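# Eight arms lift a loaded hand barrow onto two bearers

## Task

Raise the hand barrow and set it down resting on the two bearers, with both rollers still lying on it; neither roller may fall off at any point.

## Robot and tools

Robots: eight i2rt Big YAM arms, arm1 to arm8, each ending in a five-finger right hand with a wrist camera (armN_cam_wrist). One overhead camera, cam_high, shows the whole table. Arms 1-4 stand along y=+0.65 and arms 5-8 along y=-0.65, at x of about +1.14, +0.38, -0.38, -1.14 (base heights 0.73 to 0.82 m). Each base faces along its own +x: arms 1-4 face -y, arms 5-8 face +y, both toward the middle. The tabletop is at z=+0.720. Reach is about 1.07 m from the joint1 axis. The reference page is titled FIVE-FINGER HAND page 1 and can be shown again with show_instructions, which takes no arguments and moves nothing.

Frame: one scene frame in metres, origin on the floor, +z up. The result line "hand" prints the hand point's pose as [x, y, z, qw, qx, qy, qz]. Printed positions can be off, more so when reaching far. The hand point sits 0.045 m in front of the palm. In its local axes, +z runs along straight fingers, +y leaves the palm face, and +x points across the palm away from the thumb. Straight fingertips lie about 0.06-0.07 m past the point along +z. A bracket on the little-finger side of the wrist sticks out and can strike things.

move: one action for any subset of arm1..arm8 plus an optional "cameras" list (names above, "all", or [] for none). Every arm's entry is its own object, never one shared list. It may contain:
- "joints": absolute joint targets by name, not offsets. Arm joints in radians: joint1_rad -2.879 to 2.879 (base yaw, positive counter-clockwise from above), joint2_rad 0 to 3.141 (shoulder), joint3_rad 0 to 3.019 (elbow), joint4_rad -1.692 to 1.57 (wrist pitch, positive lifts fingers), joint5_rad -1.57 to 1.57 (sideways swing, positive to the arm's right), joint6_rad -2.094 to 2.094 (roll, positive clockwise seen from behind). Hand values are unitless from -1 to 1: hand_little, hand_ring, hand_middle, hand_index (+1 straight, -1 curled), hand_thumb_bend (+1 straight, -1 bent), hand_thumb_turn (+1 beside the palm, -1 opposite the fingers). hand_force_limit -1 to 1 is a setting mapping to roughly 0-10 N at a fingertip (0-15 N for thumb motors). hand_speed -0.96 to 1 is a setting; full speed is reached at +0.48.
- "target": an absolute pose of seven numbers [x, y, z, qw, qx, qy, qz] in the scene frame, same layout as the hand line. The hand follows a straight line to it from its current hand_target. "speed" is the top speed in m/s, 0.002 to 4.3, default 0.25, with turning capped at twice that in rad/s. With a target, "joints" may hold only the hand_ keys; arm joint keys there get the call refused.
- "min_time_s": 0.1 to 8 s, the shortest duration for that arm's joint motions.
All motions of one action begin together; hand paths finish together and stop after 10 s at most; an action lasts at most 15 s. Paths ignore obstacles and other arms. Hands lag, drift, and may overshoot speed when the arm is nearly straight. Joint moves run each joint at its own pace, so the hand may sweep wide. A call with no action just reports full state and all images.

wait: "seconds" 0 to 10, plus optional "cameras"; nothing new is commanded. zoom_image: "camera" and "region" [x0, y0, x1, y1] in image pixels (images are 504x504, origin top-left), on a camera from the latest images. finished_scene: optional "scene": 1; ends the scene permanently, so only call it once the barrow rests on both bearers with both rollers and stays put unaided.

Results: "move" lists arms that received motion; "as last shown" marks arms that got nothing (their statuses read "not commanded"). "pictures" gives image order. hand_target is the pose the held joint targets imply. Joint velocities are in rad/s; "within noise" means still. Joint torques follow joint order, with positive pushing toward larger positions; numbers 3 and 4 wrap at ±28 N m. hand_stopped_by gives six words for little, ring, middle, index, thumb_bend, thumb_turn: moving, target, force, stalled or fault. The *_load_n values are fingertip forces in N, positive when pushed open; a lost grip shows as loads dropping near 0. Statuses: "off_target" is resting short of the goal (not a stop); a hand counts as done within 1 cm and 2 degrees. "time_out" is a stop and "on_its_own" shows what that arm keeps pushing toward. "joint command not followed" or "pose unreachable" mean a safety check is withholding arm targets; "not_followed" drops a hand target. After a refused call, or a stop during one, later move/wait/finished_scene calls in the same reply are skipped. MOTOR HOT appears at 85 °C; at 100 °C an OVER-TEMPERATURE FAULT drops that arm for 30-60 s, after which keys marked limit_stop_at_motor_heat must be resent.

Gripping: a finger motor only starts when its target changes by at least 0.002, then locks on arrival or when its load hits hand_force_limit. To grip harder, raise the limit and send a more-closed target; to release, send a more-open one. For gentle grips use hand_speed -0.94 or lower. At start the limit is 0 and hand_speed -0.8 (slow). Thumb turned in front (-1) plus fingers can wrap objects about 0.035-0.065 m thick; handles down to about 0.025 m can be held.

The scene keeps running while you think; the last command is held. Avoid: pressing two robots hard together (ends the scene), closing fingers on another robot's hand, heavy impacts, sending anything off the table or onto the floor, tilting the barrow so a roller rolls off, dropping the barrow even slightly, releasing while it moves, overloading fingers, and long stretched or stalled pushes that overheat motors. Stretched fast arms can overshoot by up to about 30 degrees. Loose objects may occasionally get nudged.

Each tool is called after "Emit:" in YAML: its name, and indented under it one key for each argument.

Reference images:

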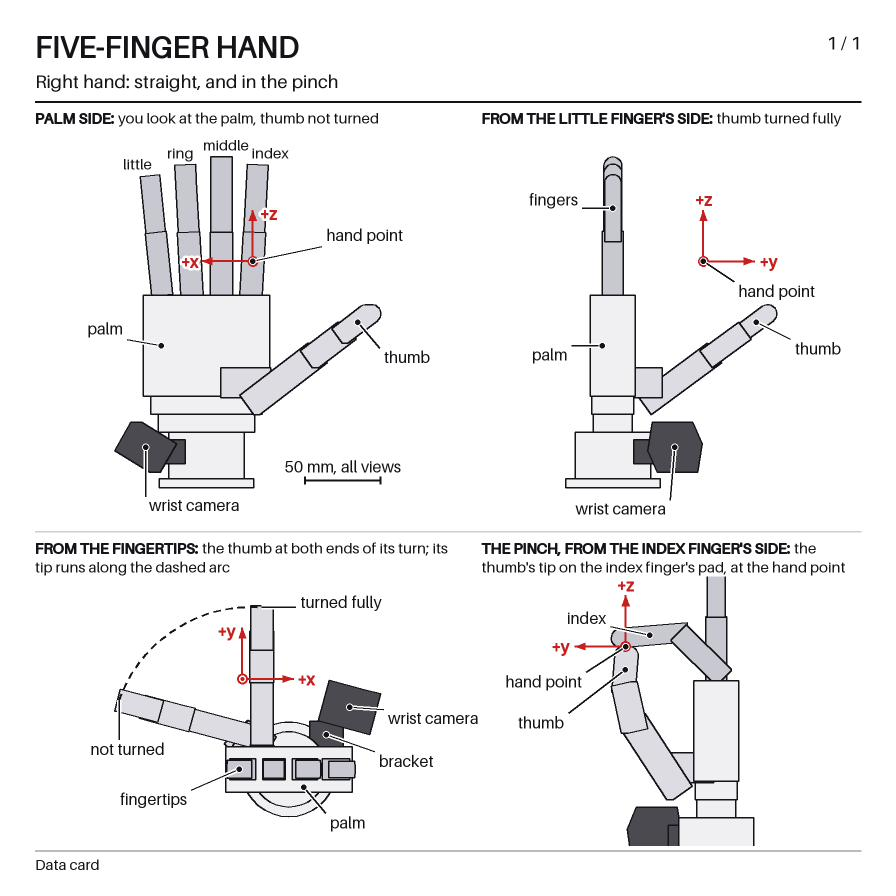

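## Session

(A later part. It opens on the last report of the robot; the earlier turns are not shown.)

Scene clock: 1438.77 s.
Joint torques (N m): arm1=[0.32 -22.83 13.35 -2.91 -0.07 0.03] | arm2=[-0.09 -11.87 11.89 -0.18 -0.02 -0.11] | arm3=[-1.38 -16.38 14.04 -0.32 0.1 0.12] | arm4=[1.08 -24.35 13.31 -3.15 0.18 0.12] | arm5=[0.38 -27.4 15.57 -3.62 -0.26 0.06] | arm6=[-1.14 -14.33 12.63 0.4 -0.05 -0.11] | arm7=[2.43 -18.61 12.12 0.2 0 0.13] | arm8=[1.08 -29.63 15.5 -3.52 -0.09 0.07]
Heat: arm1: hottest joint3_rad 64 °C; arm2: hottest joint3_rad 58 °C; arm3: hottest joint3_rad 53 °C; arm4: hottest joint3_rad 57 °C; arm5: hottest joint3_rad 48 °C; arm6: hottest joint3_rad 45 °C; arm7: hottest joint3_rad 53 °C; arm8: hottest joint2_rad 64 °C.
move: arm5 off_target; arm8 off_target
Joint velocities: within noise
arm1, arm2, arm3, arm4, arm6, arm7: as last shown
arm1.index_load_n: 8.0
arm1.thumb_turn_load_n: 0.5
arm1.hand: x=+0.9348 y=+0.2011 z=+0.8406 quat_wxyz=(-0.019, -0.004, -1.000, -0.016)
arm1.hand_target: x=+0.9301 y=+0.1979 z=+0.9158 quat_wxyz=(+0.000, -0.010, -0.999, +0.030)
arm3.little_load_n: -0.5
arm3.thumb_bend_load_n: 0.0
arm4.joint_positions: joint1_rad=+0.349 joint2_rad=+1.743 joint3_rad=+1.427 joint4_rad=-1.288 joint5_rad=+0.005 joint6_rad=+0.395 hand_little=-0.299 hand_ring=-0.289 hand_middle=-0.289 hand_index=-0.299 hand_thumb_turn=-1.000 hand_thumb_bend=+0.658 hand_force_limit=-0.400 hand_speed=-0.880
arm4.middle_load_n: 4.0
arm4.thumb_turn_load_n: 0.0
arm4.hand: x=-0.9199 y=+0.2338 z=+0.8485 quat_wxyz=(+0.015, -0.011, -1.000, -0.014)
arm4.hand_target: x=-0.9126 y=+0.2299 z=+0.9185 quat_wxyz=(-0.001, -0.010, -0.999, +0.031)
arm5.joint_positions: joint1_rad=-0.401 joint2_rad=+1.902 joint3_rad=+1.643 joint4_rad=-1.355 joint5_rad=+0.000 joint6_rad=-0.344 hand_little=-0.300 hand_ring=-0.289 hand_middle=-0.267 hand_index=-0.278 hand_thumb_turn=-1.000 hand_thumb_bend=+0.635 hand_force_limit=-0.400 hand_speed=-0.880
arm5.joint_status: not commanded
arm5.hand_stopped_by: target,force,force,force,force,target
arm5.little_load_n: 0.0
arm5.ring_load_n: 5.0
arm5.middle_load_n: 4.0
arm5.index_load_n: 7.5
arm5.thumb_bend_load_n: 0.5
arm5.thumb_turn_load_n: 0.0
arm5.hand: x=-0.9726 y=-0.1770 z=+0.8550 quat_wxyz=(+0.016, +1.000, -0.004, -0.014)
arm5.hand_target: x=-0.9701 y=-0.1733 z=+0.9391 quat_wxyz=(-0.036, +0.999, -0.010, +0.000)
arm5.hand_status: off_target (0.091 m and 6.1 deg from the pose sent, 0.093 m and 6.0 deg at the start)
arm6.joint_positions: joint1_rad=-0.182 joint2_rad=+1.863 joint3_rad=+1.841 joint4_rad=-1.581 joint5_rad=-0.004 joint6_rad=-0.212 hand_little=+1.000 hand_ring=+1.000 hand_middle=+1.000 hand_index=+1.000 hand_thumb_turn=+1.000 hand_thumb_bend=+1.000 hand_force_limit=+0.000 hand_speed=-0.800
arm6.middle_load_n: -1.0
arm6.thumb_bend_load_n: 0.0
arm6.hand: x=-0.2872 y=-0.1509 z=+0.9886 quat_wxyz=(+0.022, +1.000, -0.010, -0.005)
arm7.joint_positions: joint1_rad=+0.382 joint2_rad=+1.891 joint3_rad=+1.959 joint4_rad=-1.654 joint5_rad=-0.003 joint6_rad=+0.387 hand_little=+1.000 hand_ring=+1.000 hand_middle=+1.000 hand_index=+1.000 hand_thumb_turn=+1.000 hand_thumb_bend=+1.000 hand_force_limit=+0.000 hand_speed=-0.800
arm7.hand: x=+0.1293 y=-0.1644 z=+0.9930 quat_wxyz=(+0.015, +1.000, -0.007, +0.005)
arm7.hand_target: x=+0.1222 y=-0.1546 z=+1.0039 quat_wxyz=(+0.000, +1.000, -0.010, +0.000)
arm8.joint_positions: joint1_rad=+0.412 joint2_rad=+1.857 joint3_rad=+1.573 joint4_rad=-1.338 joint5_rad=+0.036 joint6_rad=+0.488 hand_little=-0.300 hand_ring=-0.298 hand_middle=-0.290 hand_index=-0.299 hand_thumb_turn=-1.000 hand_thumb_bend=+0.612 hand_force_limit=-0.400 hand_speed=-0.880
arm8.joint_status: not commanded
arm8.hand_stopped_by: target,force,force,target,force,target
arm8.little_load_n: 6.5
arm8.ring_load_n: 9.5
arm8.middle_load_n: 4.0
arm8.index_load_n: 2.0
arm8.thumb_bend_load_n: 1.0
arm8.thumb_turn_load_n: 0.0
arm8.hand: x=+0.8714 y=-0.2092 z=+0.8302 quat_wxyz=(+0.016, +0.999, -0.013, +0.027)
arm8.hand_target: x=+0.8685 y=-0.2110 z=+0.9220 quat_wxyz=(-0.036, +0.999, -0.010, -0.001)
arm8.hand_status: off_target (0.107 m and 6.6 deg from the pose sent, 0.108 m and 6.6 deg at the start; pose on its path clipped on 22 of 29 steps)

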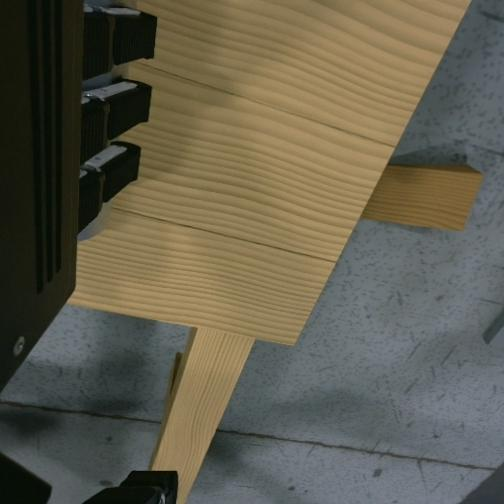

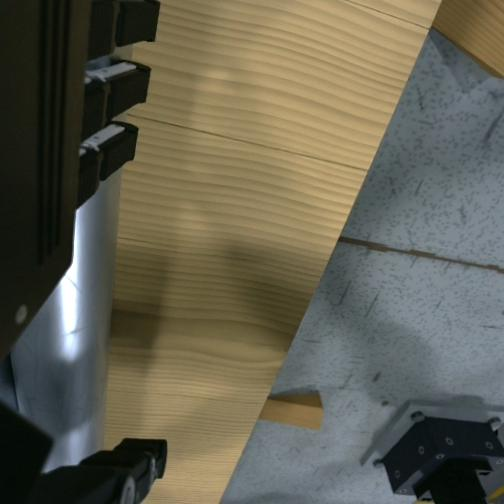

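Emit:
move:
  arm1: {"target":[0.929,0.195,0.930,0,0.01,1,-0.03],"speed":0.05}
  arm4: {"target":[-0.912,0.227,0.932,0,0.01,1,-0.03],"speed":0.05}
  arm5: {"joints":{"joint2_rad":1.768,"joint3_rad":1.731,"joint4_rad":-1.464},"min_time_s":2}
  arm8: {"joints":{"joint2_rad":1.717,"joint3_rad":1.667,"joint4_rad":-1.45},"min_time_s":2}
  arm2: {"target":[0.190,0.189,1.020,0,0.01,1,0],"speed":0.08}
  arm3: {"target":[-0.22,0.192,1.023,0,0.01,1,0],"speed":0.08}
  arm6: {"target":[-0.28,-0.140,1.019,0,1,-0.01,0],"speed":0.08}
  arm7: {"target":[0.122,-0.154,1.019,0,1,-0.01,0],"speed":0.08}
  cameras: ["arm2_cam_wrist","arm3_cam_wrist","arm6_cam_wrist","arm7_cam_wrist","cam_high"]

Scene clock: 1506.73 s.
Joint torques (N m): arm1=[-0.26 -22.83 13.42 -3.06 -0.07 0.12] | arm2=[-0.21 -11.99 11.93 -0.18 -0.03 -0.1] | arm3=[-1.73 -17.96 14.56 -0.32 -0.02 0.11] | arm4=[0.44 -25.11 13.24 -3.38 0.02 0.08] | arm5=[0.62 -28.34 15.5 -3.92 -0.29 0.08] | arm6=[-1.08 -13.86 13.93 0.49 -0.05 -0.11] | arm7=[2.49 -19.14 12.11 0.29 -0.06 0.13] | arm8=[1.08 -30.04 15.79 -3.51 -0.13 0.07]
Heat: arm1: hottest joint3_rad 67 °C; arm2: hottest joint3_rad 61 °C; arm3: hottest joint3_rad 58 °C; arm4: hottest joint3_rad 60 °C; arm5: hottest joint3_rad 59 °C; arm6: hottest joint3_rad 46 °C; arm7: hottest joint3_rad 55 °C; arm8: hottest joint3_rad 67 °C.
move: arm1 off_target; arm2 off_target; arm3 off_target; arm4 off_target; arm5 time_out; arm6 off_target; arm7 off_target; arm8 time_out
Joint velocities: within noise
arm1.joint_positions: joint1_rad=-0.446 joint2_rad=+1.889 joint3_rad=+1.607 joint4_rad=-1.331 joint5_rad=-0.021 joint6_rad=-0.435 hand_little=-0.298 hand_ring=-0.278 hand_middle=-0.256 hand_index=-0.278 hand_thumb_turn=-1.000 hand_thumb_bend=+0.646 hand_force_limit=-0.400 hand_speed=-0.880
arm1.joint_status: not commanded
arm1.hand_stopped_by: force,force,force,force,force,target
arm1.little_load_n: 1.0
arm1.ring_load_n: 3.5
arm1.middle_load_n: 3.5
arm1.index_load_n: 8.0
arm1.thumb_bend_load_n: 0.5
arm1.thumb_turn_load_n: 0.5
arm1.hand: x=+0.9347 y=+0.2009 z=+0.8469 quat_wxyz=(-0.020, -0.004, -1.000, -0.016)
arm1.hand_target: x=+0.9311 y=+0.1990 z=+0.9243 quat_wxyz=(+0.000, -0.010, -0.999, +0.030)
arm1.hand_status: off_target (0.083 m and 5.8 deg from the pose sent, 0.090 m and 5.7 deg at the start)
arm2.joint_positions: joint1_rad=-0.423 joint2_rad=+1.847 joint3_rad=+1.777 joint4_rad=-1.550 joint5_rad=-0.012 joint6_rad=-0.367 hand_little=+1.000 hand_ring=+1.000 hand_middle=+1.000 hand_index=+1.000 hand_thumb_turn=+1.000 hand_thumb_bend=+1.000 hand_force_limit=+0.000 hand_speed=-0.800
arm2.joint_status: not commanded
arm2.hand_stopped_by: target,target,target,target,target,target
arm2.little_load_n: 0.0
arm2.ring_load_n: 0.0
arm2.middle_load_n: 0.0
arm2.index_load_n: 0.0
arm2.thumb_bend_load_n: 0.0
arm2.thumb_turn_load_n: 0.0
arm2.hand: x=+0.2031 y=+0.1992 z=+1.0056 quat_wxyz=(-0.007, -0.012, -1.000, -0.018)
arm2.hand_target: x=+0.1903 y=+0.1899 z=+1.0200 quat_wxyz=(+0.001, -0.010, -1.000, +0.000)
arm2.hand_status: off_target (0.022 m and 2.2 deg from the pose sent, 0.034 m and 2.2 deg at the start)
arm3.joint_positions: joint1_rad=+0.186 joint2_rad=+1.729 joint3_rad=+1.822 joint4_rad=-1.690 joint5_rad=-0.018 joint6_rad=+0.245 hand_little=+1.000 hand_ring=+1.000 hand_middle=+1.000 hand_index=+1.000 hand_thumb_turn=+1.000 hand_thumb_bend=+1.000 hand_force_limit=+0.000 hand_speed=-0.800
arm3.joint_status: not commanded
arm3.hand_stopped_by: target,target,target,target,target,target
arm3.little_load_n: 0.0
arm3.ring_load_n: 0.0
arm3.middle_load_n: 0.0
arm3.index_load_n: 0.0
arm3.thumb_bend_load_n: 0.0
arm3.thumb_turn_load_n: 0.0
arm3.hand: x=-0.2210 y=+0.2016 z=+0.9926 quat_wxyz=(+0.002, -0.005, -1.000, -0.017)
arm3.hand_target: x=-0.2205 y=+0.1938 z=+1.0221 quat_wxyz=(-0.007, -0.011, -1.000, +0.017)
arm3.hand_status: off_target (0.032 m and 2.1 deg from the pose sent, 0.035 m and 2.5 deg at the start; a joint's target at an end of its range on 74 of 75 steps)
arm4.joint_positions: joint1_rad=+0.349 joint2_rad=+1.741 joint3_rad=+1.446 joint4_rad=-1.306 joint5_rad=+0.009 joint6_rad=+0.395 hand_little=-0.299 hand_ring=-0.289 hand_middle=-0.289 hand_index=-0.299 hand_thumb_turn=-1.000 hand_thumb_bend=+0.658 hand_force_limit=-0.400 hand_speed=-0.880
arm4.joint_status: not commanded
arm4.hand_stopped_by: target,force,force,target,force,target
arm4.little_load_n: 5.5
arm4.ring_load_n: 7.0
arm4.middle_load_n: 4.0
arm4.index_load_n: 1.5
arm4.thumb_bend_load_n: 1.5
arm4.thumb_turn_load_n: -0.5
arm4.hand: x=-0.9196 y=+0.2314 z=+0.8561 quat_wxyz=(+0.016, -0.011, -1.000, -0.012)
arm4.hand_target: x=-0.9135 y=+0.2305 z=+0.9270 quat_wxyz=(-0.001, -0.010, -0.999, +0.030)
arm4.hand_status: off_target (0.076 m and 5.2 deg from the pose sent, 0.084 m and 5.3 deg at the start)
arm5.joint_positions: joint1_rad=-0.403 joint2_rad=+1.884 joint3_rad=+1.645 joint4_rad=-1.371 joint5_rad=+0.000 joint6_rad=-0.347 hand_little=-0.300 hand_ring=-0.289 hand_middle=-0.267 hand_index=-0.278 hand_thumb_turn=-1.000 hand_thumb_bend=+0.635 hand_force_limit=-0.400 hand_speed=-0.880
arm5.joint_status: joint4_rad time_out (moved -0.016 of -0.109); the others done
arm5.hand_stopped_by: target,force,force,force,force,target
arm5.little_load_n: 0.0
arm5.ring_load_n: 5.5
arm5.middle_load_n: 4.5
arm5.index_load_n: 8.0
arm5.thumb_bend_load_n: 0.0
arm5.thumb_turn_load_n: 0.0
arm5.on_its_own: joint4_rad reads -1.371 and still pushes toward -1.464 since a time_out
arm5.hand: x=-0.9725 y=-0.1804 z=+0.8652 quat_wxyz=(+0.015, +1.000, -0.004, -0.013)
arm5.hand_target: x=-0.9728 y=-0.1812 z=+0.9536 quat_wxyz=(-0.038, +0.999, -0.010, +0.001)
arm5.hand_status: not commanded
arm6.joint_positions: joint1_rad=-0.182 joint2_rad=+1.863 joint3_rad=+1.875 joint4_rad=-1.626 joint5_rad=-0.004 joint6_rad=-0.212 hand_little=+1.000 hand_ring=+1.000 hand_middle=+1.000 hand_index=+1.000 hand_thumb_turn=+1.000 hand_thumb_bend=+1.000 hand_force_limit=+0.000 hand_speed=-0.800
arm6.joint_status: not commanded
arm6.hand_stopped_by: target,target,target,target,target,target
arm6.little_load_n: 0.5
arm6.ring_load_n: 0.0
arm6.middle_load_n: -0.5
arm6.index_load_n: 0.0
arm6.thumb_bend_load_n: 0.0
arm6.thumb_turn_load_n: 0.0
arm6.hand: x=-0.2879 y=-0.1534 z=+1.0024 quat_wxyz=(+0.027, +1.000, -0.010, -0.006)
arm6.hand_target: x=-0.2802 y=-0.1410 z=+1.0191 quat_wxyz=(+0.000, +1.000, -0.010, +0.000)
arm6.hand_status: off_target (0.023 m and 3.1 deg from the pose sent, 0.033 m and 2.5 deg at the start)
arm7.joint_positions: joint1_rad=+0.382 joint2_rad=+1.892 joint3_rad=+1.991 joint4_rad=-1.684 joint5_rad=-0.003 joint6_rad=+0.387 hand_little=+1.000 hand_ring=+1.000 hand_middle=+1.000 hand_index=+1.000 hand_thumb_turn=+1.000 hand_thumb_bend=+1.000 hand_force_limit=+0.000 hand_speed=-0.800
arm7.joint_status: not commanded
arm7.hand_stopped_by: target,target,target,target,target,target
arm7.little_load_n: 0.0
arm7.ring_load_n: -0.5
arm7.middle_load_n: 0.0
arm7.index_load_n: -1.0
arm7.thumb_bend_load_n: 0.0
arm7.thumb_turn_load_n: 0.0
arm7.hand: x=+0.1294 y=-0.1646 z=+1.0047 quat_wxyz=(+0.014, +1.000, -0.007, +0.004)
arm7.hand_target: x=+0.1223 y=-0.1549 z=+1.0189 quat_wxyz=(-0.005, +1.000, -0.010, -0.003)
arm7.hand_status: off_target (0.019 m and 1.8 deg from the pose sent, 0.029 m and 1.8 deg at the start; a joint's target at an end of its range on 103 of 113 steps)
arm8.joint_positions: joint1_rad=+0.412 joint2_rad=+1.851 joint3_rad=+1.588 joint4_rad=-1.362 joint5_rad=+0.037 joint6_rad=+0.488 hand_little=-0.300 hand_ring=-0.298 hand_middle=-0.290 hand_index=-0.299 hand_thumb_turn=-1.000 hand_thumb_bend=+0.612 hand_force_limit=-0.400 hand_speed=-0.880
arm8.joint_status: joint4_rad time_out (moved -0.024 of -0.112); the others done
arm8.hand_stopped_by: target,force,force,target,force,target
arm8.little_load_n: 7.0
arm8.ring_load_n: 10.0
arm8.middle_load_n: 4.0
arm8.index_load_n: 2.0
arm8.thumb_bend_load_n: 1.0
arm8.thumb_turn_load_n: 0.0
arm8.on_its_own: joint4_rad reads -1.362 and still pushes toward -1.450 since a time_out
arm8.hand: x=+0.8719 y=-0.2097 z=+0.8389 quat_wxyz=(+0.017, +0.999, -0.013, +0.028)
arm8.hand_target: x=+0.8694 y=-0.2127 z=+0.9345 quat_wxyz=(-0.038, +0.999, -0.010, -0.002)
arm8.hand_status: not commanded

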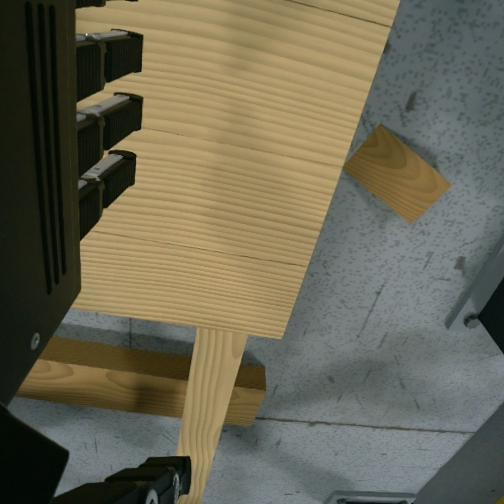

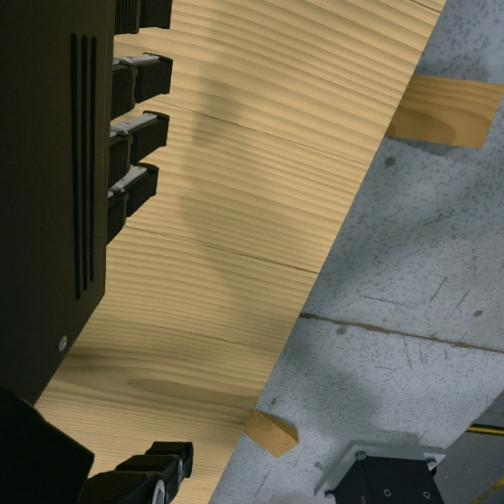

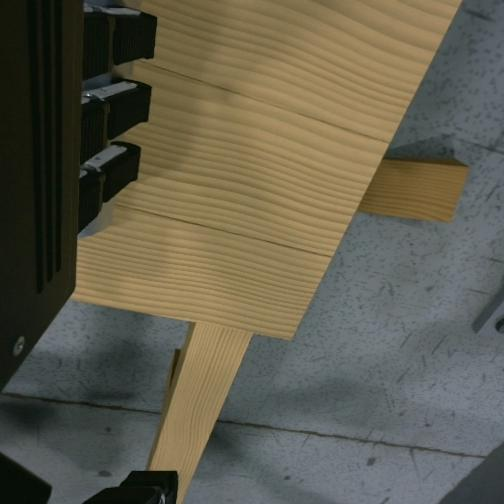

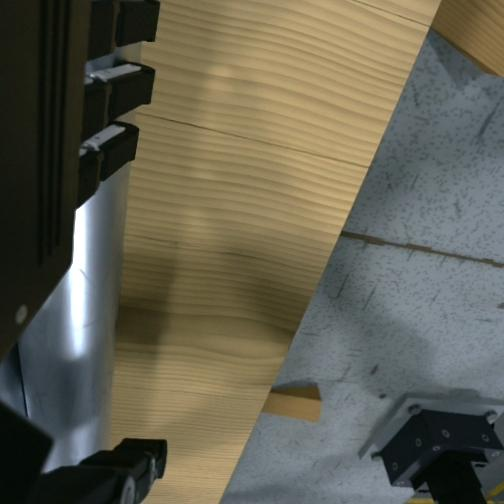

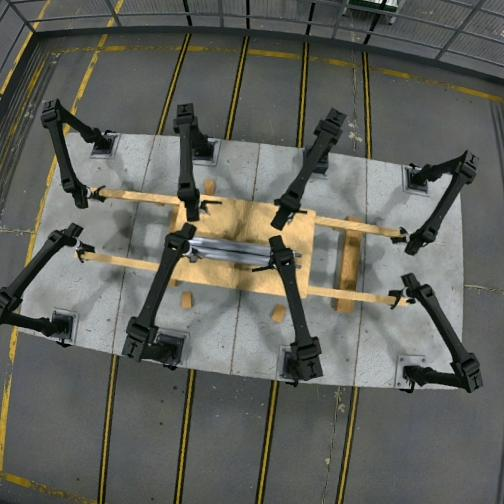

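Emit:
move:
  arm1: {"target":[0.961,0.195,0.938,0,0.01,1,-0.03],"speed":0.05}
  arm4: {"target":[-0.882,0.228,0.938,0,0.01,1,-0.03],"speed":0.05}
  arm5: {"target":[-0.942,-0.178,0.963,-0.035,1,-0.01,0],"speed":0.05}
  arm8: {"target":[0.900,-0.210,0.950,-0.035,1,-0.01,0],"speed":0.05}
  arm2: {"target":[0.220,0.189,1.022,0,0.01,1,0],"speed":0.08}
  arm3: {"target":[-0.19,0.192,1.024,0,0.01,1,0],"speed":0.08}
  arm6: {"target":[-0.25,-0.139,1.012,0,1,-0.01,0],"speed":0.08}
  arm7: {"target":[0.152,-0.154,1.012,0,1,-0.01,0],"speed":0.08}
  cameras: ["arm2_cam_wrist","arm3_cam_wrist","arm6_cam_wrist","arm7_cam_wrist","cam_high"]

Scene clock: 1549.57 s.
Joint torques (N m): arm1=[1.08 -22.77 11.74 -2.02 0.09 0.28] | arm2=[1.44 -14.04 9.31 0.14 -0.09 0.24] | arm3=[-1.08 -16.85 14.6 -0.21 -0.05 0.14] | arm4=[1.85 -22.83 14.15 -3.23 -0.03 0.2] | arm5=[0.09 -25.47 16.02 -3.36 -0.03 0.02] | arm6=[-0.85 -13.45 13.83 0.7 -0.07 -0.14] | arm7=[1.55 -20.42 7.94 0.76 0.03 -0.11] | arm8=[0.03 -28.75 13.75 -2.52 -0.17 -0.04]
Heat: arm1: hottest joint3_rad 70 °C; arm2: hottest joint3_rad 56 °C; arm3: hottest joint3_rad 64 °C; arm4: hottest joint3_rad 58 °C; arm5: hottest joint3_rad 58 °C; arm6: hottest joint3_rad 48 °C; arm7: hottest joint3_rad 53 °C; arm8: hottest joint3_rad 64 °C.
move: arm1 off_target; arm2 off_target; arm3 off_target; arm4 off_target; arm5 off_target; arm6 off_target; arm7 done; arm8 off_target
Joint velocities: within noise
arm1.joint_positions: joint1_rad=-0.412 joint2_rad=+1.852 joint3_rad=+1.607 joint4_rad=-1.364 joint5_rad=-0.024 joint6_rad=-0.399 hand_little=-0.298 hand_ring=-0.278 hand_middle=-0.256 hand_index=-0.278 hand_thumb_turn=-1.000 hand_thumb_bend=+0.646 hand_force_limit=-0.400 hand_speed=-0.880
arm1.joint_status: not commanded
arm1.hand_stopped_by: force,force,force,force,force,target
arm1.little_load_n: 1.0
arm1.ring_load_n: 3.5
arm1.middle_load_n: 4.0
arm1.index_load_n: 8.5
arm1.thumb_bend_load_n: 1.0
arm1.thumb_turn_load_n: 0.5
arm1.hand: x=+0.9563 y=+0.1999 z=+0.8669 quat_wxyz=(-0.020, -0.005, -1.000, -0.014)
arm1.hand_target: x=+0.9620 y=+0.1981 z=+0.9334 quat_wxyz=(-0.001, -0.010, -0.999, +0.030)
arm1.hand_status: off_target (0.071 m and 5.6 deg from the pose sent, 0.095 m and 5.8 deg at the start)
arm2.joint_positions: joint1_rad=-0.399 joint2_rad=+1.847 joint3_rad=+1.777 joint4_rad=-1.550 joint5_rad=-0.012 joint6_rad=-0.353 hand_little=+1.000 hand_ring=+1.000 hand_middle=+1.000 hand_index=+1.000 hand_thumb_turn=+1.000 hand_thumb_bend=+1.000 hand_force_limit=+0.000 hand_speed=-0.800
arm2.joint_status: not commanded
arm2.hand_stopped_by: target,target,target,target,target,target
arm2.little_load_n: 0.0
arm2.ring_load_n: 0.0
arm2.middle_load_n: 0.0
arm2.index_load_n: 0.0
arm2.thumb_bend_load_n: 0.0
arm2.thumb_turn_load_n: 0.0
arm2.hand: x=+0.2152 y=+0.1945 z=+1.0056 quat_wxyz=(-0.007, -0.007, -1.000, -0.018)
arm2.hand_target: x=+0.2200 y=+0.1894 z=+1.0219 quat_wxyz=(+0.000, -0.010, -1.000, +0.000)
arm2.hand_status: off_target (0.018 m and 2.3 deg from the pose sent, 0.026 m and 2.2 deg at the start)
arm3.joint_positions: joint1_rad=+0.231 joint2_rad=+1.729 joint3_rad=+1.849 joint4_rad=-1.690 joint5_rad=-0.018 joint6_rad=+0.296 hand_little=+1.000 hand_ring=+1.000 hand_middle=+1.000 hand_index=+1.000 hand_thumb_turn=+1.000 hand_thumb_bend=+1.000 hand_force_limit=+0.000 hand_speed=-0.800
arm3.joint_status: not commanded
arm3.hand_stopped_by: target,target,target,target,target,target
arm3.little_load_n: 0.0
arm3.ring_load_n: 0.0
arm3.middle_load_n: 0.0
arm3.index_load_n: 0.0
arm3.thumb_bend_load_n: -0.5
arm3.thumb_turn_load_n: 0.0
arm3.hand: x=-0.1961 y=+0.2016 z=+1.0010 quat_wxyz=(-0.001, -0.008, -1.000, -0.005)
arm3.hand_target: x=-0.1904 y=+0.1934 z=+1.0234 quat_wxyz=(-0.009, -0.011, -1.000, +0.021)
arm3.hand_status: off_target (0.026 m and 0.6 deg from the pose sent, 0.045 m and 2.1 deg at the start; a joint's target at an end of its range on 44 of 45 steps)
arm4.joint_positions: joint1_rad=+0.393 joint2_rad=+1.739 joint3_rad=+1.493 joint4_rad=-1.335 joint5_rad=+0.013 joint6_rad=+0.438 hand_little=-0.299 hand_ring=-0.289 hand_middle=-0.289 hand_index=-0.299 hand_thumb_turn=-1.000 hand_thumb_bend=+0.658 hand_force_limit=-0.400 hand_speed=-0.880
arm4.joint_status: not commanded
arm4.hand_stopped_by: target,force,force,target,force,target
arm4.little_load_n: 6.0
arm4.ring_load_n: 7.0
arm4.middle_load_n: 3.5
arm4.index_load_n: 1.5
arm4.thumb_bend_load_n: 1.0
arm4.thumb_turn_load_n: -0.5
arm4.hand: x=-0.8955 y=+0.2307 z=+0.8729 quat_wxyz=(+0.014, -0.010, -1.000, -0.002)
arm4.hand_target: x=-0.8838 y=+0.2309 z=+0.9349 quat_wxyz=(-0.002, -0.010, -0.999, +0.031)
arm4.hand_status: off_target (0.067 m and 4.0 deg from the pose sent, 0.090 m and 5.2 deg at the start)
arm5.joint_positions: joint1_rad=-0.445 joint2_rad=+1.881 joint3_rad=+1.693 joint4_rad=-1.413 joint5_rad=-0.009 joint6_rad=-0.387 hand_little=-0.300 hand_ring=-0.289 hand_middle=-0.267 hand_index=-0.278 hand_thumb_turn=-1.000 hand_thumb_bend=+0.635 hand_force_limit=-0.400 hand_speed=-0.880
arm5.joint_status: not commanded
arm5.hand_stopped_by: target,force,force,force,force,target
arm5.little_load_n: 0.0
arm5.ring_load_n: 3.5
arm5.middle_load_n: 3.5
arm5.index_load_n: 8.5
arm5.thumb_bend_load_n: 0.0
arm5.thumb_turn_load_n: 0.0
arm5.hand: x=-0.9496 y=-0.1834 z=+0.8844 quat_wxyz=(+0.008, +1.000, -0.005, -0.016)
arm5.hand_target: x=-0.9442 y=-0.1824 z=+0.9585 quat_wxyz=(-0.036, +0.999, -0.010, +0.001)
arm5.hand_status: off_target (0.079 m and 5.3 deg from the pose sent, 0.102 m and 5.9 deg at the start)
arm6.joint_positions: joint1_rad=-0.230 joint2_rad=+1.880 joint3_rad=+1.896 joint4_rad=-1.626 joint5_rad=-0.004 joint6_rad=-0.258 hand_little=+1.000 hand_ring=+1.000 hand_middle=+1.000 hand_index=+1.000 hand_thumb_turn=+1.000 hand_thumb_bend=+1.000 hand_force_limit=+0.000 hand_speed=-0.800
arm6.joint_status: not commanded
arm6.hand_stopped_by: target,target,target,target,target,target
arm6.little_load_n: 0.0
arm6.ring_load_n: 0.0
arm6.middle_load_n: 0.0
arm6.index_load_n: -0.5
arm6.thumb_bend_load_n: 0.0
arm6.thumb_turn_load_n: 0.0
arm6.hand: x=-0.2595 y=-0.1538 z=+1.0006 quat_wxyz=(+0.025, +1.000, -0.011, -0.006)
arm6.hand_target: x=-0.2503 y=-0.1399 z=+1.0120 quat_wxyz=(+0.000, +1.000, -0.010, +0.000)
arm6.hand_status: off_target (0.021 m and 2.9 deg from the pose sent, 0.042 m and 3.1 deg at the start)
arm7.joint_positions: joint1_rad=+0.345 joint2_rad=+1.883 joint3_rad=+1.991 joint4_rad=-1.677 joint5_rad=-0.003 joint6_rad=+0.366 hand_little=+1.000 hand_ring=+1.000 hand_middle=+1.000 hand_index=+1.000 hand_thumb_turn=+1.000 hand_thumb_bend=+1.000 hand_force_limit=+0.000 hand_speed=-0.800
arm7.joint_status: not commanded
arm7.hand_stopped_by: target,target,target,target,target,target
arm7.little_load_n: 0.0
arm7.ring_load_n: 0.0
arm7.middle_load_n: 0.0
arm7.index_load_n: 0.0
arm7.thumb_bend_load_n: 0.0
arm7.thumb_turn_load_n: 0.0
arm7.hand: x=+0.1479 y=-0.1560 z=+1.0088 quat_wxyz=(+0.007, +1.000, -0.014, +0.001)
arm7.hand_target: x=+0.1520 y=-0.1539 z=+1.0119 quat_wxyz=(+0.000, +1.000, -0.010, +0.000)
arm7.hand_status: done (0.006 m and 1.0 deg from the pose sent, 0.026 m and 1.8 deg at the start)
arm8.joint_positions: joint1_rad=+0.373 joint2_rad=+1.809 joint3_rad=+1.588 joint4_rad=-1.403 joint5_rad=+0.037 joint6_rad=+0.447 hand_little=-0.300 hand_ring=-0.298 hand_middle=-0.290 hand_index=-0.299 hand_thumb_turn=-1.000 hand_thumb_bend=+0.612 hand_force_limit=-0.400 hand_speed=-0.880
arm8.joint_status: not commanded
arm8.hand_stopped_by: target,force,force,target,force,target
arm8.little_load_n: 6.5
arm8.ring_load_n: 9.0
arm8.middle_load_n: 3.5
arm8.index_load_n: 2.0
arm8.thumb_bend_load_n: 0.5
arm8.thumb_turn_load_n: 0.0
arm8.hand: x=+0.8954 y=-0.2106 z=+0.8615 quat_wxyz=(+0.017, +0.999, -0.012, +0.027)
arm8.hand_target: x=+0.9008 y=-0.2139 z=+0.9428 quat_wxyz=(-0.035, +0.999, -0.010, +0.001)
arm8.hand_status: off_target (0.089 m and 6.7 deg from the pose sent, 0.115 m and 6.7 deg at the start)

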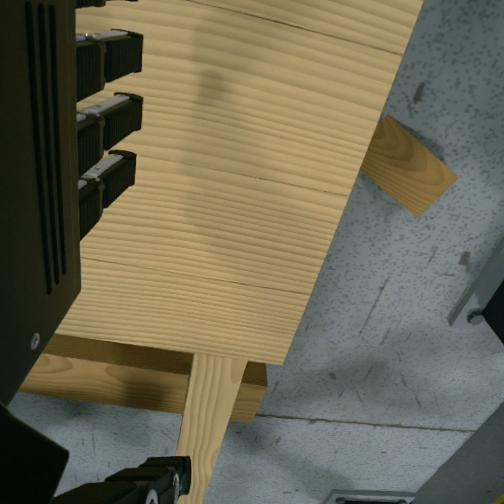

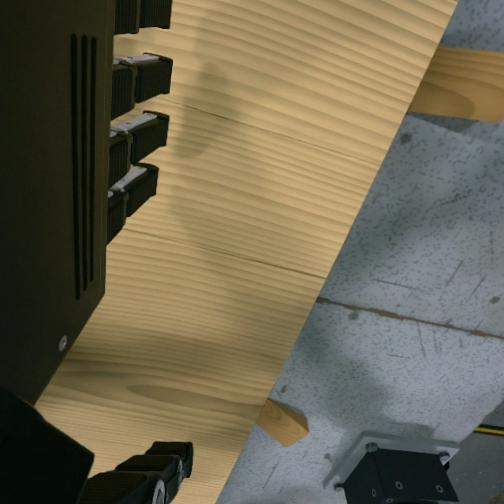

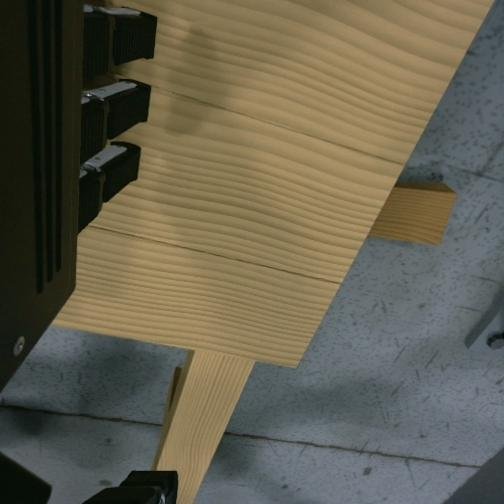

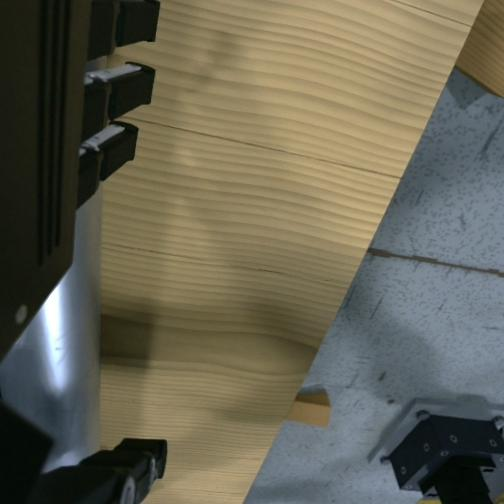

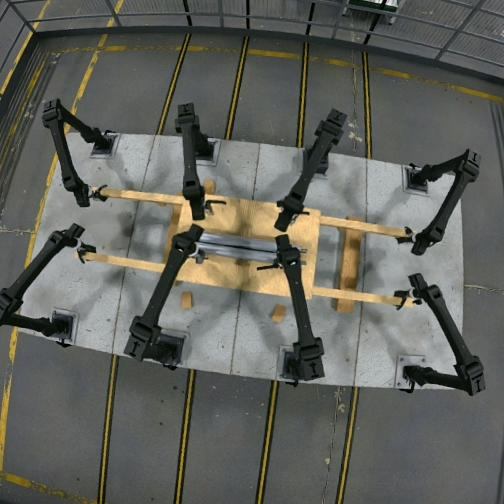

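Emit:
move:
  arm1: {"target":[1.006,0.195,0.932,0,0.01,1,-0.03],"speed":0.05}
  arm4: {"target":[-0.833,0.228,0.932,0,0.01,1,-0.03],"speed":0.05}
  arm5: {"target":[-0.892,-0.178,0.957,-0.035,1,-0.01,0],"speed":0.05}
  arm8: {"target":[0.946,-0.210,0.947,-0.035,1,-0.01,0],"speed":0.05}
  arm2: {"target":[0.265,0.189,1.022,0,0.01,1,0],"speed":0.08}
  arm3: {"target":[-0.14,0.191,1.026,0,0.01,1,0],"speed":0.08}
  arm6: {"target":[-0.20,-0.139,1.014,0,1,-0.01,0],"speed":0.08}
  arm7: {"target":[0.202,-0.153,1.012,0,1,-0.01,0],"speed":0.08}
  cameras: ["arm2_cam_wrist","arm3_cam_wrist","arm6_cam_wrist","arm7_cam_wrist","cam_high"]

Scene clock: 1570.33 s.
Joint torques (N m): arm1=[1.61 -21.77 10.36 -1.17 0.3 0.3] | arm2=[1.49 -13.45 7.76 0.62 -0.11 0.25] | arm3=[-1.14 -16.32 14.63 -0.21 -0.11 0.14] | arm4=[2.26 -23.36 14.06 -2.92 -0.07 0.28] | arm5=[-0.38 -25.05 16.73 -3.06 0 -0.02] | arm6=[-1.03 -13.8 13.89 0.18 -0.11 -0.14] | arm7=[1.44 -20.54 7.3 0.83 -0.03 -0.13] | arm8=[0.03 -27.99 12.75 -1.99 -0.2 -0.05]
Heat: arm1: hottest joint3_rad 68 °C; arm2: hottest joint3_rad 54 °C; arm3: hottest joint3_rad 62 °C; arm4: hottest joint3_rad 66 °C; arm5: hottest joint3_rad 61 °C; arm6: hottest joint3_rad 51 °C; arm7: hottest joint3_rad 52 °C; arm8: hottest joint3_rad 62 °C.
move: arm1 off_target; arm2 done; arm3 off_target; arm4 off_target; arm5 off_target; arm6 off_target; arm7 done; arm8 off_target
Joint velocities: arm1=[within noise] | arm2=[within noise] | arm3=[within noise] | arm4=[within noise] | arm5=[-0.005 -0.024 -0.007 0.051 -0.051 0.037] | arm6=[within noise] | arm7=[within noise] | arm8=[within noise]
arm1.joint_positions: joint1_rad=-0.336 joint2_rad=+1.815 joint3_rad=+1.557 joint4_rad=-1.355 joint5_rad=-0.025 joint6_rad=-0.323 hand_little=-0.298 hand_ring=-0.278 hand_middle=-0.256 hand_index=-0.278 hand_thumb_turn=-1.000 hand_thumb_bend=+0.646 hand_force_limit=-0.400 hand_speed=-0.880
arm1.joint_status: not commanded
arm1.hand_stopped_by: force,force,force,force,force,target
arm1.little_load_n: 2.0
arm1.ring_load_n: 4.5
arm1.middle_load_n: 5.0
arm1.index_load_n: 8.5
arm1.thumb_bend_load_n: 1.5
arm1.thumb_turn_load_n: 0.0
arm1.hand: x=+1.0005 y=+0.1991 z=+0.8685 quat_wxyz=(-0.020, -0.005, -1.000, -0.017)
arm1.hand_target: x=+1.0065 y=+0.1975 z=+0.9281 quat_wxyz=(-0.001, -0.010, -0.999, +0.030)
arm1.hand_status: off_target (0.064 m and 5.9 deg from the pose sent, 0.082 m and 5.6 deg at the start)
arm2.joint_positions: joint1_rad=-0.323 joint2_rad=+1.807 joint3_rad=+1.747 joint4_rad=-1.546 joint5_rad=-0.012 joint6_rad=-0.277 hand_little=+1.000 hand_ring=+1.000 hand_middle=+1.000 hand_index=+1.000 hand_thumb_turn=+1.000 hand_thumb_bend=+1.000 hand_force_limit=+0.000 hand_speed=-0.800
arm2.joint_status: not commanded
arm2.hand_stopped_by: target,target,target,target,target,target
arm2.little_load_n: 0.0
arm2.ring_load_n: 0.0
arm2.middle_load_n: 0.0
arm2.index_load_n: 0.0
arm2.thumb_bend_load_n: 0.0
arm2.thumb_turn_load_n: 0.0
arm2.hand: x=+0.2582 y=+0.1907 z=+1.0144 quat_wxyz=(-0.003, -0.007, -1.000, -0.013)
arm2.hand_target: x=+0.2649 y=+0.1891 z=+1.0219 quat_wxyz=(+0.000, -0.010, -1.000, +0.000)
arm2.hand_status: done (0.010 m and 1.5 deg from the pose sent, 0.053 m and 2.3 deg at the start)
arm3.joint_positions: joint1_rad=+0.316 joint2_rad=+1.754 joint3_rad=+1.905 joint4_rad=-1.690 joint5_rad=-0.018 joint6_rad=+0.383 hand_little=+1.000 hand_ring=+1.000 hand_middle=+1.000 hand_index=+1.000 hand_thumb_turn=+1.000 hand_thumb_bend=+1.000 hand_force_limit=+0.000 hand_speed=-0.800
arm3.joint_status: not commanded
arm3.hand_stopped_by: target,target,target,target,target,target
arm3.little_load_n: 0.0
arm3.ring_load_n: 0.0
arm3.middle_load_n: 0.0
arm3.index_load_n: 0.0
arm3.thumb_bend_load_n: 0.0
arm3.thumb_turn_load_n: 0.0
arm3.hand: x=-0.1478 y=+0.2012 z=+1.0081 quat_wxyz=(-0.007, -0.009, -1.000, +0.010)
arm3.hand_target: x=-0.1405 y=+0.1922 z=+1.0253 quat_wxyz=(-0.016, -0.012, -0.999, +0.029)
arm3.hand_status: off_target (0.022 m and 1.4 deg from the pose sent, 0.062 m and 0.6 deg at the start; a joint's target at an end of its range on 49 of 50 steps)
arm4.joint_positions: joint1_rad=+0.471 joint2_rad=+1.797 joint3_rad=+1.558 joint4_rad=-1.347 joint5_rad=+0.019 joint6_rad=+0.514 hand_little=-0.299 hand_ring=-0.289 hand_middle=-0.289 hand_index=-0.300 hand_thumb_turn=-1.000 hand_thumb_bend=+0.658 hand_force_limit=-0.400 hand_speed=-0.880
arm4.joint_status: not commanded
arm4.hand_stopped_by: target,force,force,target,force,target
arm4.little_load_n: 7.0
arm4.ring_load_n: 7.0
arm4.middle_load_n: 3.0
arm4.index_load_n: 0.0
arm4.thumb_bend_load_n: 2.0
arm4.thumb_turn_load_n: -0.5
arm4.hand: x=-0.8506 y=+0.2304 z=+0.8665 quat_wxyz=(+0.018, -0.009, -1.000, -0.002)
arm4.hand_target: x=-0.8353 y=+0.2310 z=+0.9294 quat_wxyz=(-0.002, -0.010, -0.999, +0.031)
arm4.hand_status: off_target (0.068 m and 4.2 deg from the pose sent, 0.086 m and 4.0 deg at the start)
arm5.joint_positions: joint1_rad=-0.518 joint2_rad=+1.929 joint3_rad=+1.761 joint4_rad=-1.432 joint5_rad=-0.014 joint6_rad=-0.460 hand_little=-0.300 hand_ring=-0.290 hand_middle=-0.267 hand_index=-0.278 hand_thumb_turn=-1.000 hand_thumb_bend=+0.635 hand_force_limit=-0.400 hand_speed=-0.880
arm5.joint_status: not commanded
arm5.hand_stopped_by: target,force,force,force,force,target
arm5.little_load_n: 0.0
arm5.ring_load_n: 2.0
arm5.middle_load_n: 3.0
arm5.index_load_n: 9.0
arm5.thumb_bend_load_n: 0.0
arm5.thumb_turn_load_n: 0.0
arm5.hand: x=-0.9046 y=-0.1846 z=+0.8819 quat_wxyz=(+0.006, +1.000, -0.005, -0.019)
arm5.hand_target: x=-0.8947 y=-0.1824 z=+0.9534 quat_wxyz=(-0.036, +0.999, -0.010, +0.001)
arm5.hand_status: off_target (0.076 m and 5.2 deg from the pose sent, 0.093 m and 5.3 deg at the start)
arm6.joint_positions: joint1_rad=-0.311 joint2_rad=+1.928 joint3_rad=+1.978 joint4_rad=-1.641 joint5_rad=-0.004 joint6_rad=-0.337 hand_little=+1.000 hand_ring=+1.000 hand_middle=+1.000 hand_index=+1.000 hand_thumb_turn=+1.000 hand_thumb_bend=+1.000 hand_force_limit=+0.000 hand_speed=-0.800
arm6.joint_status: not commanded
arm6.hand_stopped_by: target,target,target,target,target,target
arm6.little_load_n: 0.0
arm6.ring_load_n: 0.0
arm6.middle_load_n: 0.0
arm6.index_load_n: 0.5
arm6.thumb_bend_load_n: 0.0
arm6.thumb_turn_load_n: 0.0
arm6.hand: x=-0.2085 y=-0.1489 z=+1.0031 quat_wxyz=(+0.015, +1.000, -0.012, -0.005)
arm6.hand_target: x=-0.2002 y=-0.1397 z=+1.0141 quat_wxyz=(+0.000, +1.000, -0.010, +0.000)
arm6.hand_status: off_target (0.017 m and 1.9 deg from the pose sent, 0.063 m and 2.9 deg at the start)
arm7.joint_positions: joint1_rad=+0.260 joint2_rad=+1.853 joint3_rad=+1.938 joint4_rad=-1.659 joint5_rad=-0.003 joint6_rad=+0.283 hand_little=+1.000 hand_ring=+1.000 hand_middle=+1.000 hand_index=+1.000 hand_thumb_turn=+1.000 hand_thumb_bend=+1.000 hand_force_limit=+0.000 hand_speed=-0.800
arm7.joint_status: not commanded
arm7.hand_stopped_by: target,target,target,target,target,target
arm7.little_load_n: 0.0
arm7.ring_load_n: 0.0
arm7.middle_load_n: 0.0
arm7.index_load_n: 0.0
arm7.thumb_bend_load_n: 0.0
arm7.thumb_turn_load_n: 0.0
arm7.hand: x=+0.1978 y=-0.1517 z=+1.0056 quat_wxyz=(+0.009, +1.000, -0.015, +0.002)
arm7.hand_target: x=+0.2020 y=-0.1530 z=+1.0118 quat_wxyz=(+0.000, +1.000, -0.010, +0.000)
arm7.hand_status: done (0.008 m and 1.2 deg from the pose sent, 0.054 m and 1.0 deg at the start)
arm8.joint_positions: joint1_rad=+0.290 joint2_rad=+1.765 joint3_rad=+1.539 joint4_rad=-1.397 joint5_rad=+0.032 joint6_rad=+0.366 hand_little=-0.300 hand_ring=-0.298 hand_middle=-0.290 hand_index=-0.299 hand_thumb_turn=-1.000 hand_thumb_bend=+0.611 hand_force_limit=-0.400 hand_speed=-0.880
arm8.joint_status: not commanded
arm8.hand_stopped_by: target,force,force,target,force,target
arm8.little_load_n: 5.0
arm8.ring_load_n: 8.5
arm8.middle_load_n: 4.0
arm8.index_load_n: 3.0
arm8.thumb_bend_load_n: 0.0
arm8.thumb_turn_load_n: 0.0
arm8.hand: x=+0.9415 y=-0.2098 z=+0.8666 quat_wxyz=(+0.020, +0.999, -0.013, +0.023)
arm8.hand_target: x=+0.9465 y=-0.2134 z=+0.9407 quat_wxyz=(-0.035, +0.999, -0.010, +0.001)
arm8.hand_status: off_target (0.080 m and 6.8 deg from the pose sent, 0.099 m and 6.7 deg at the start)

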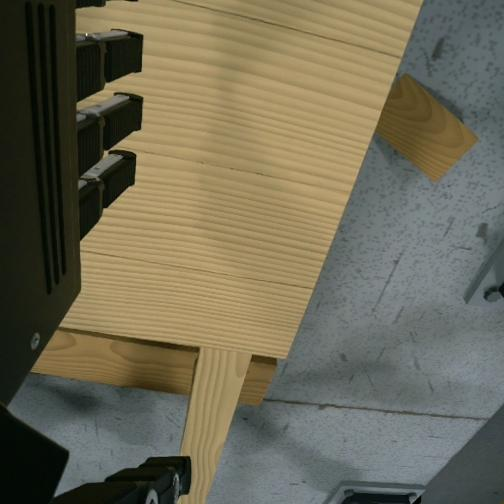

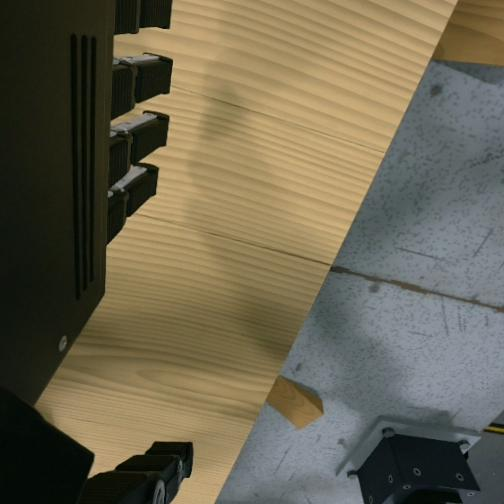

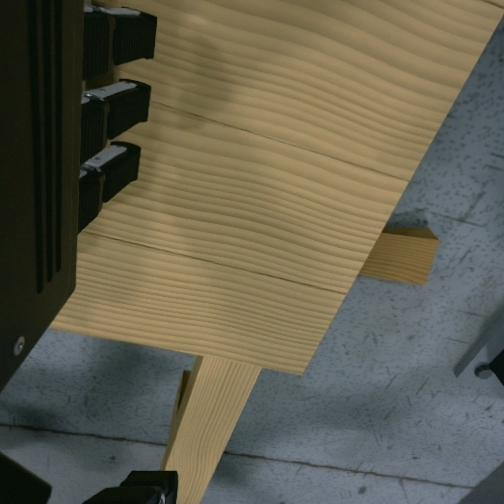

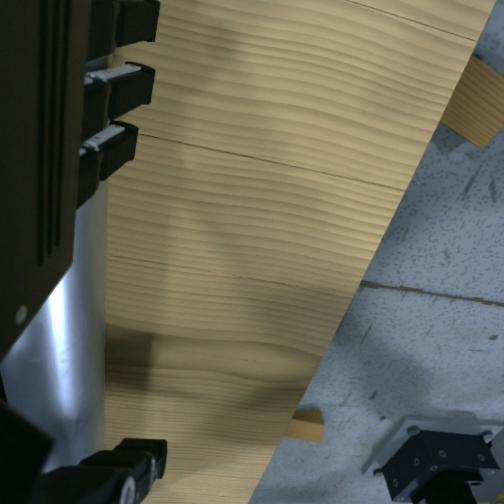

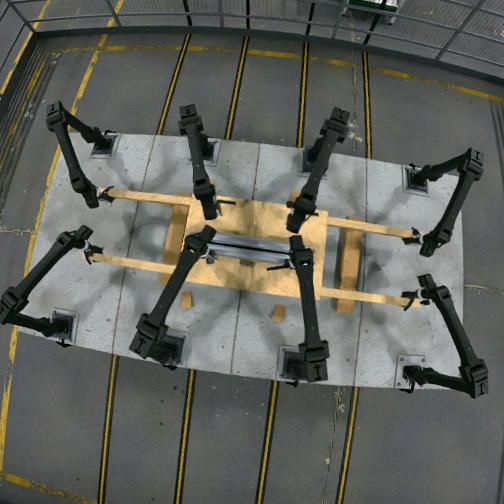

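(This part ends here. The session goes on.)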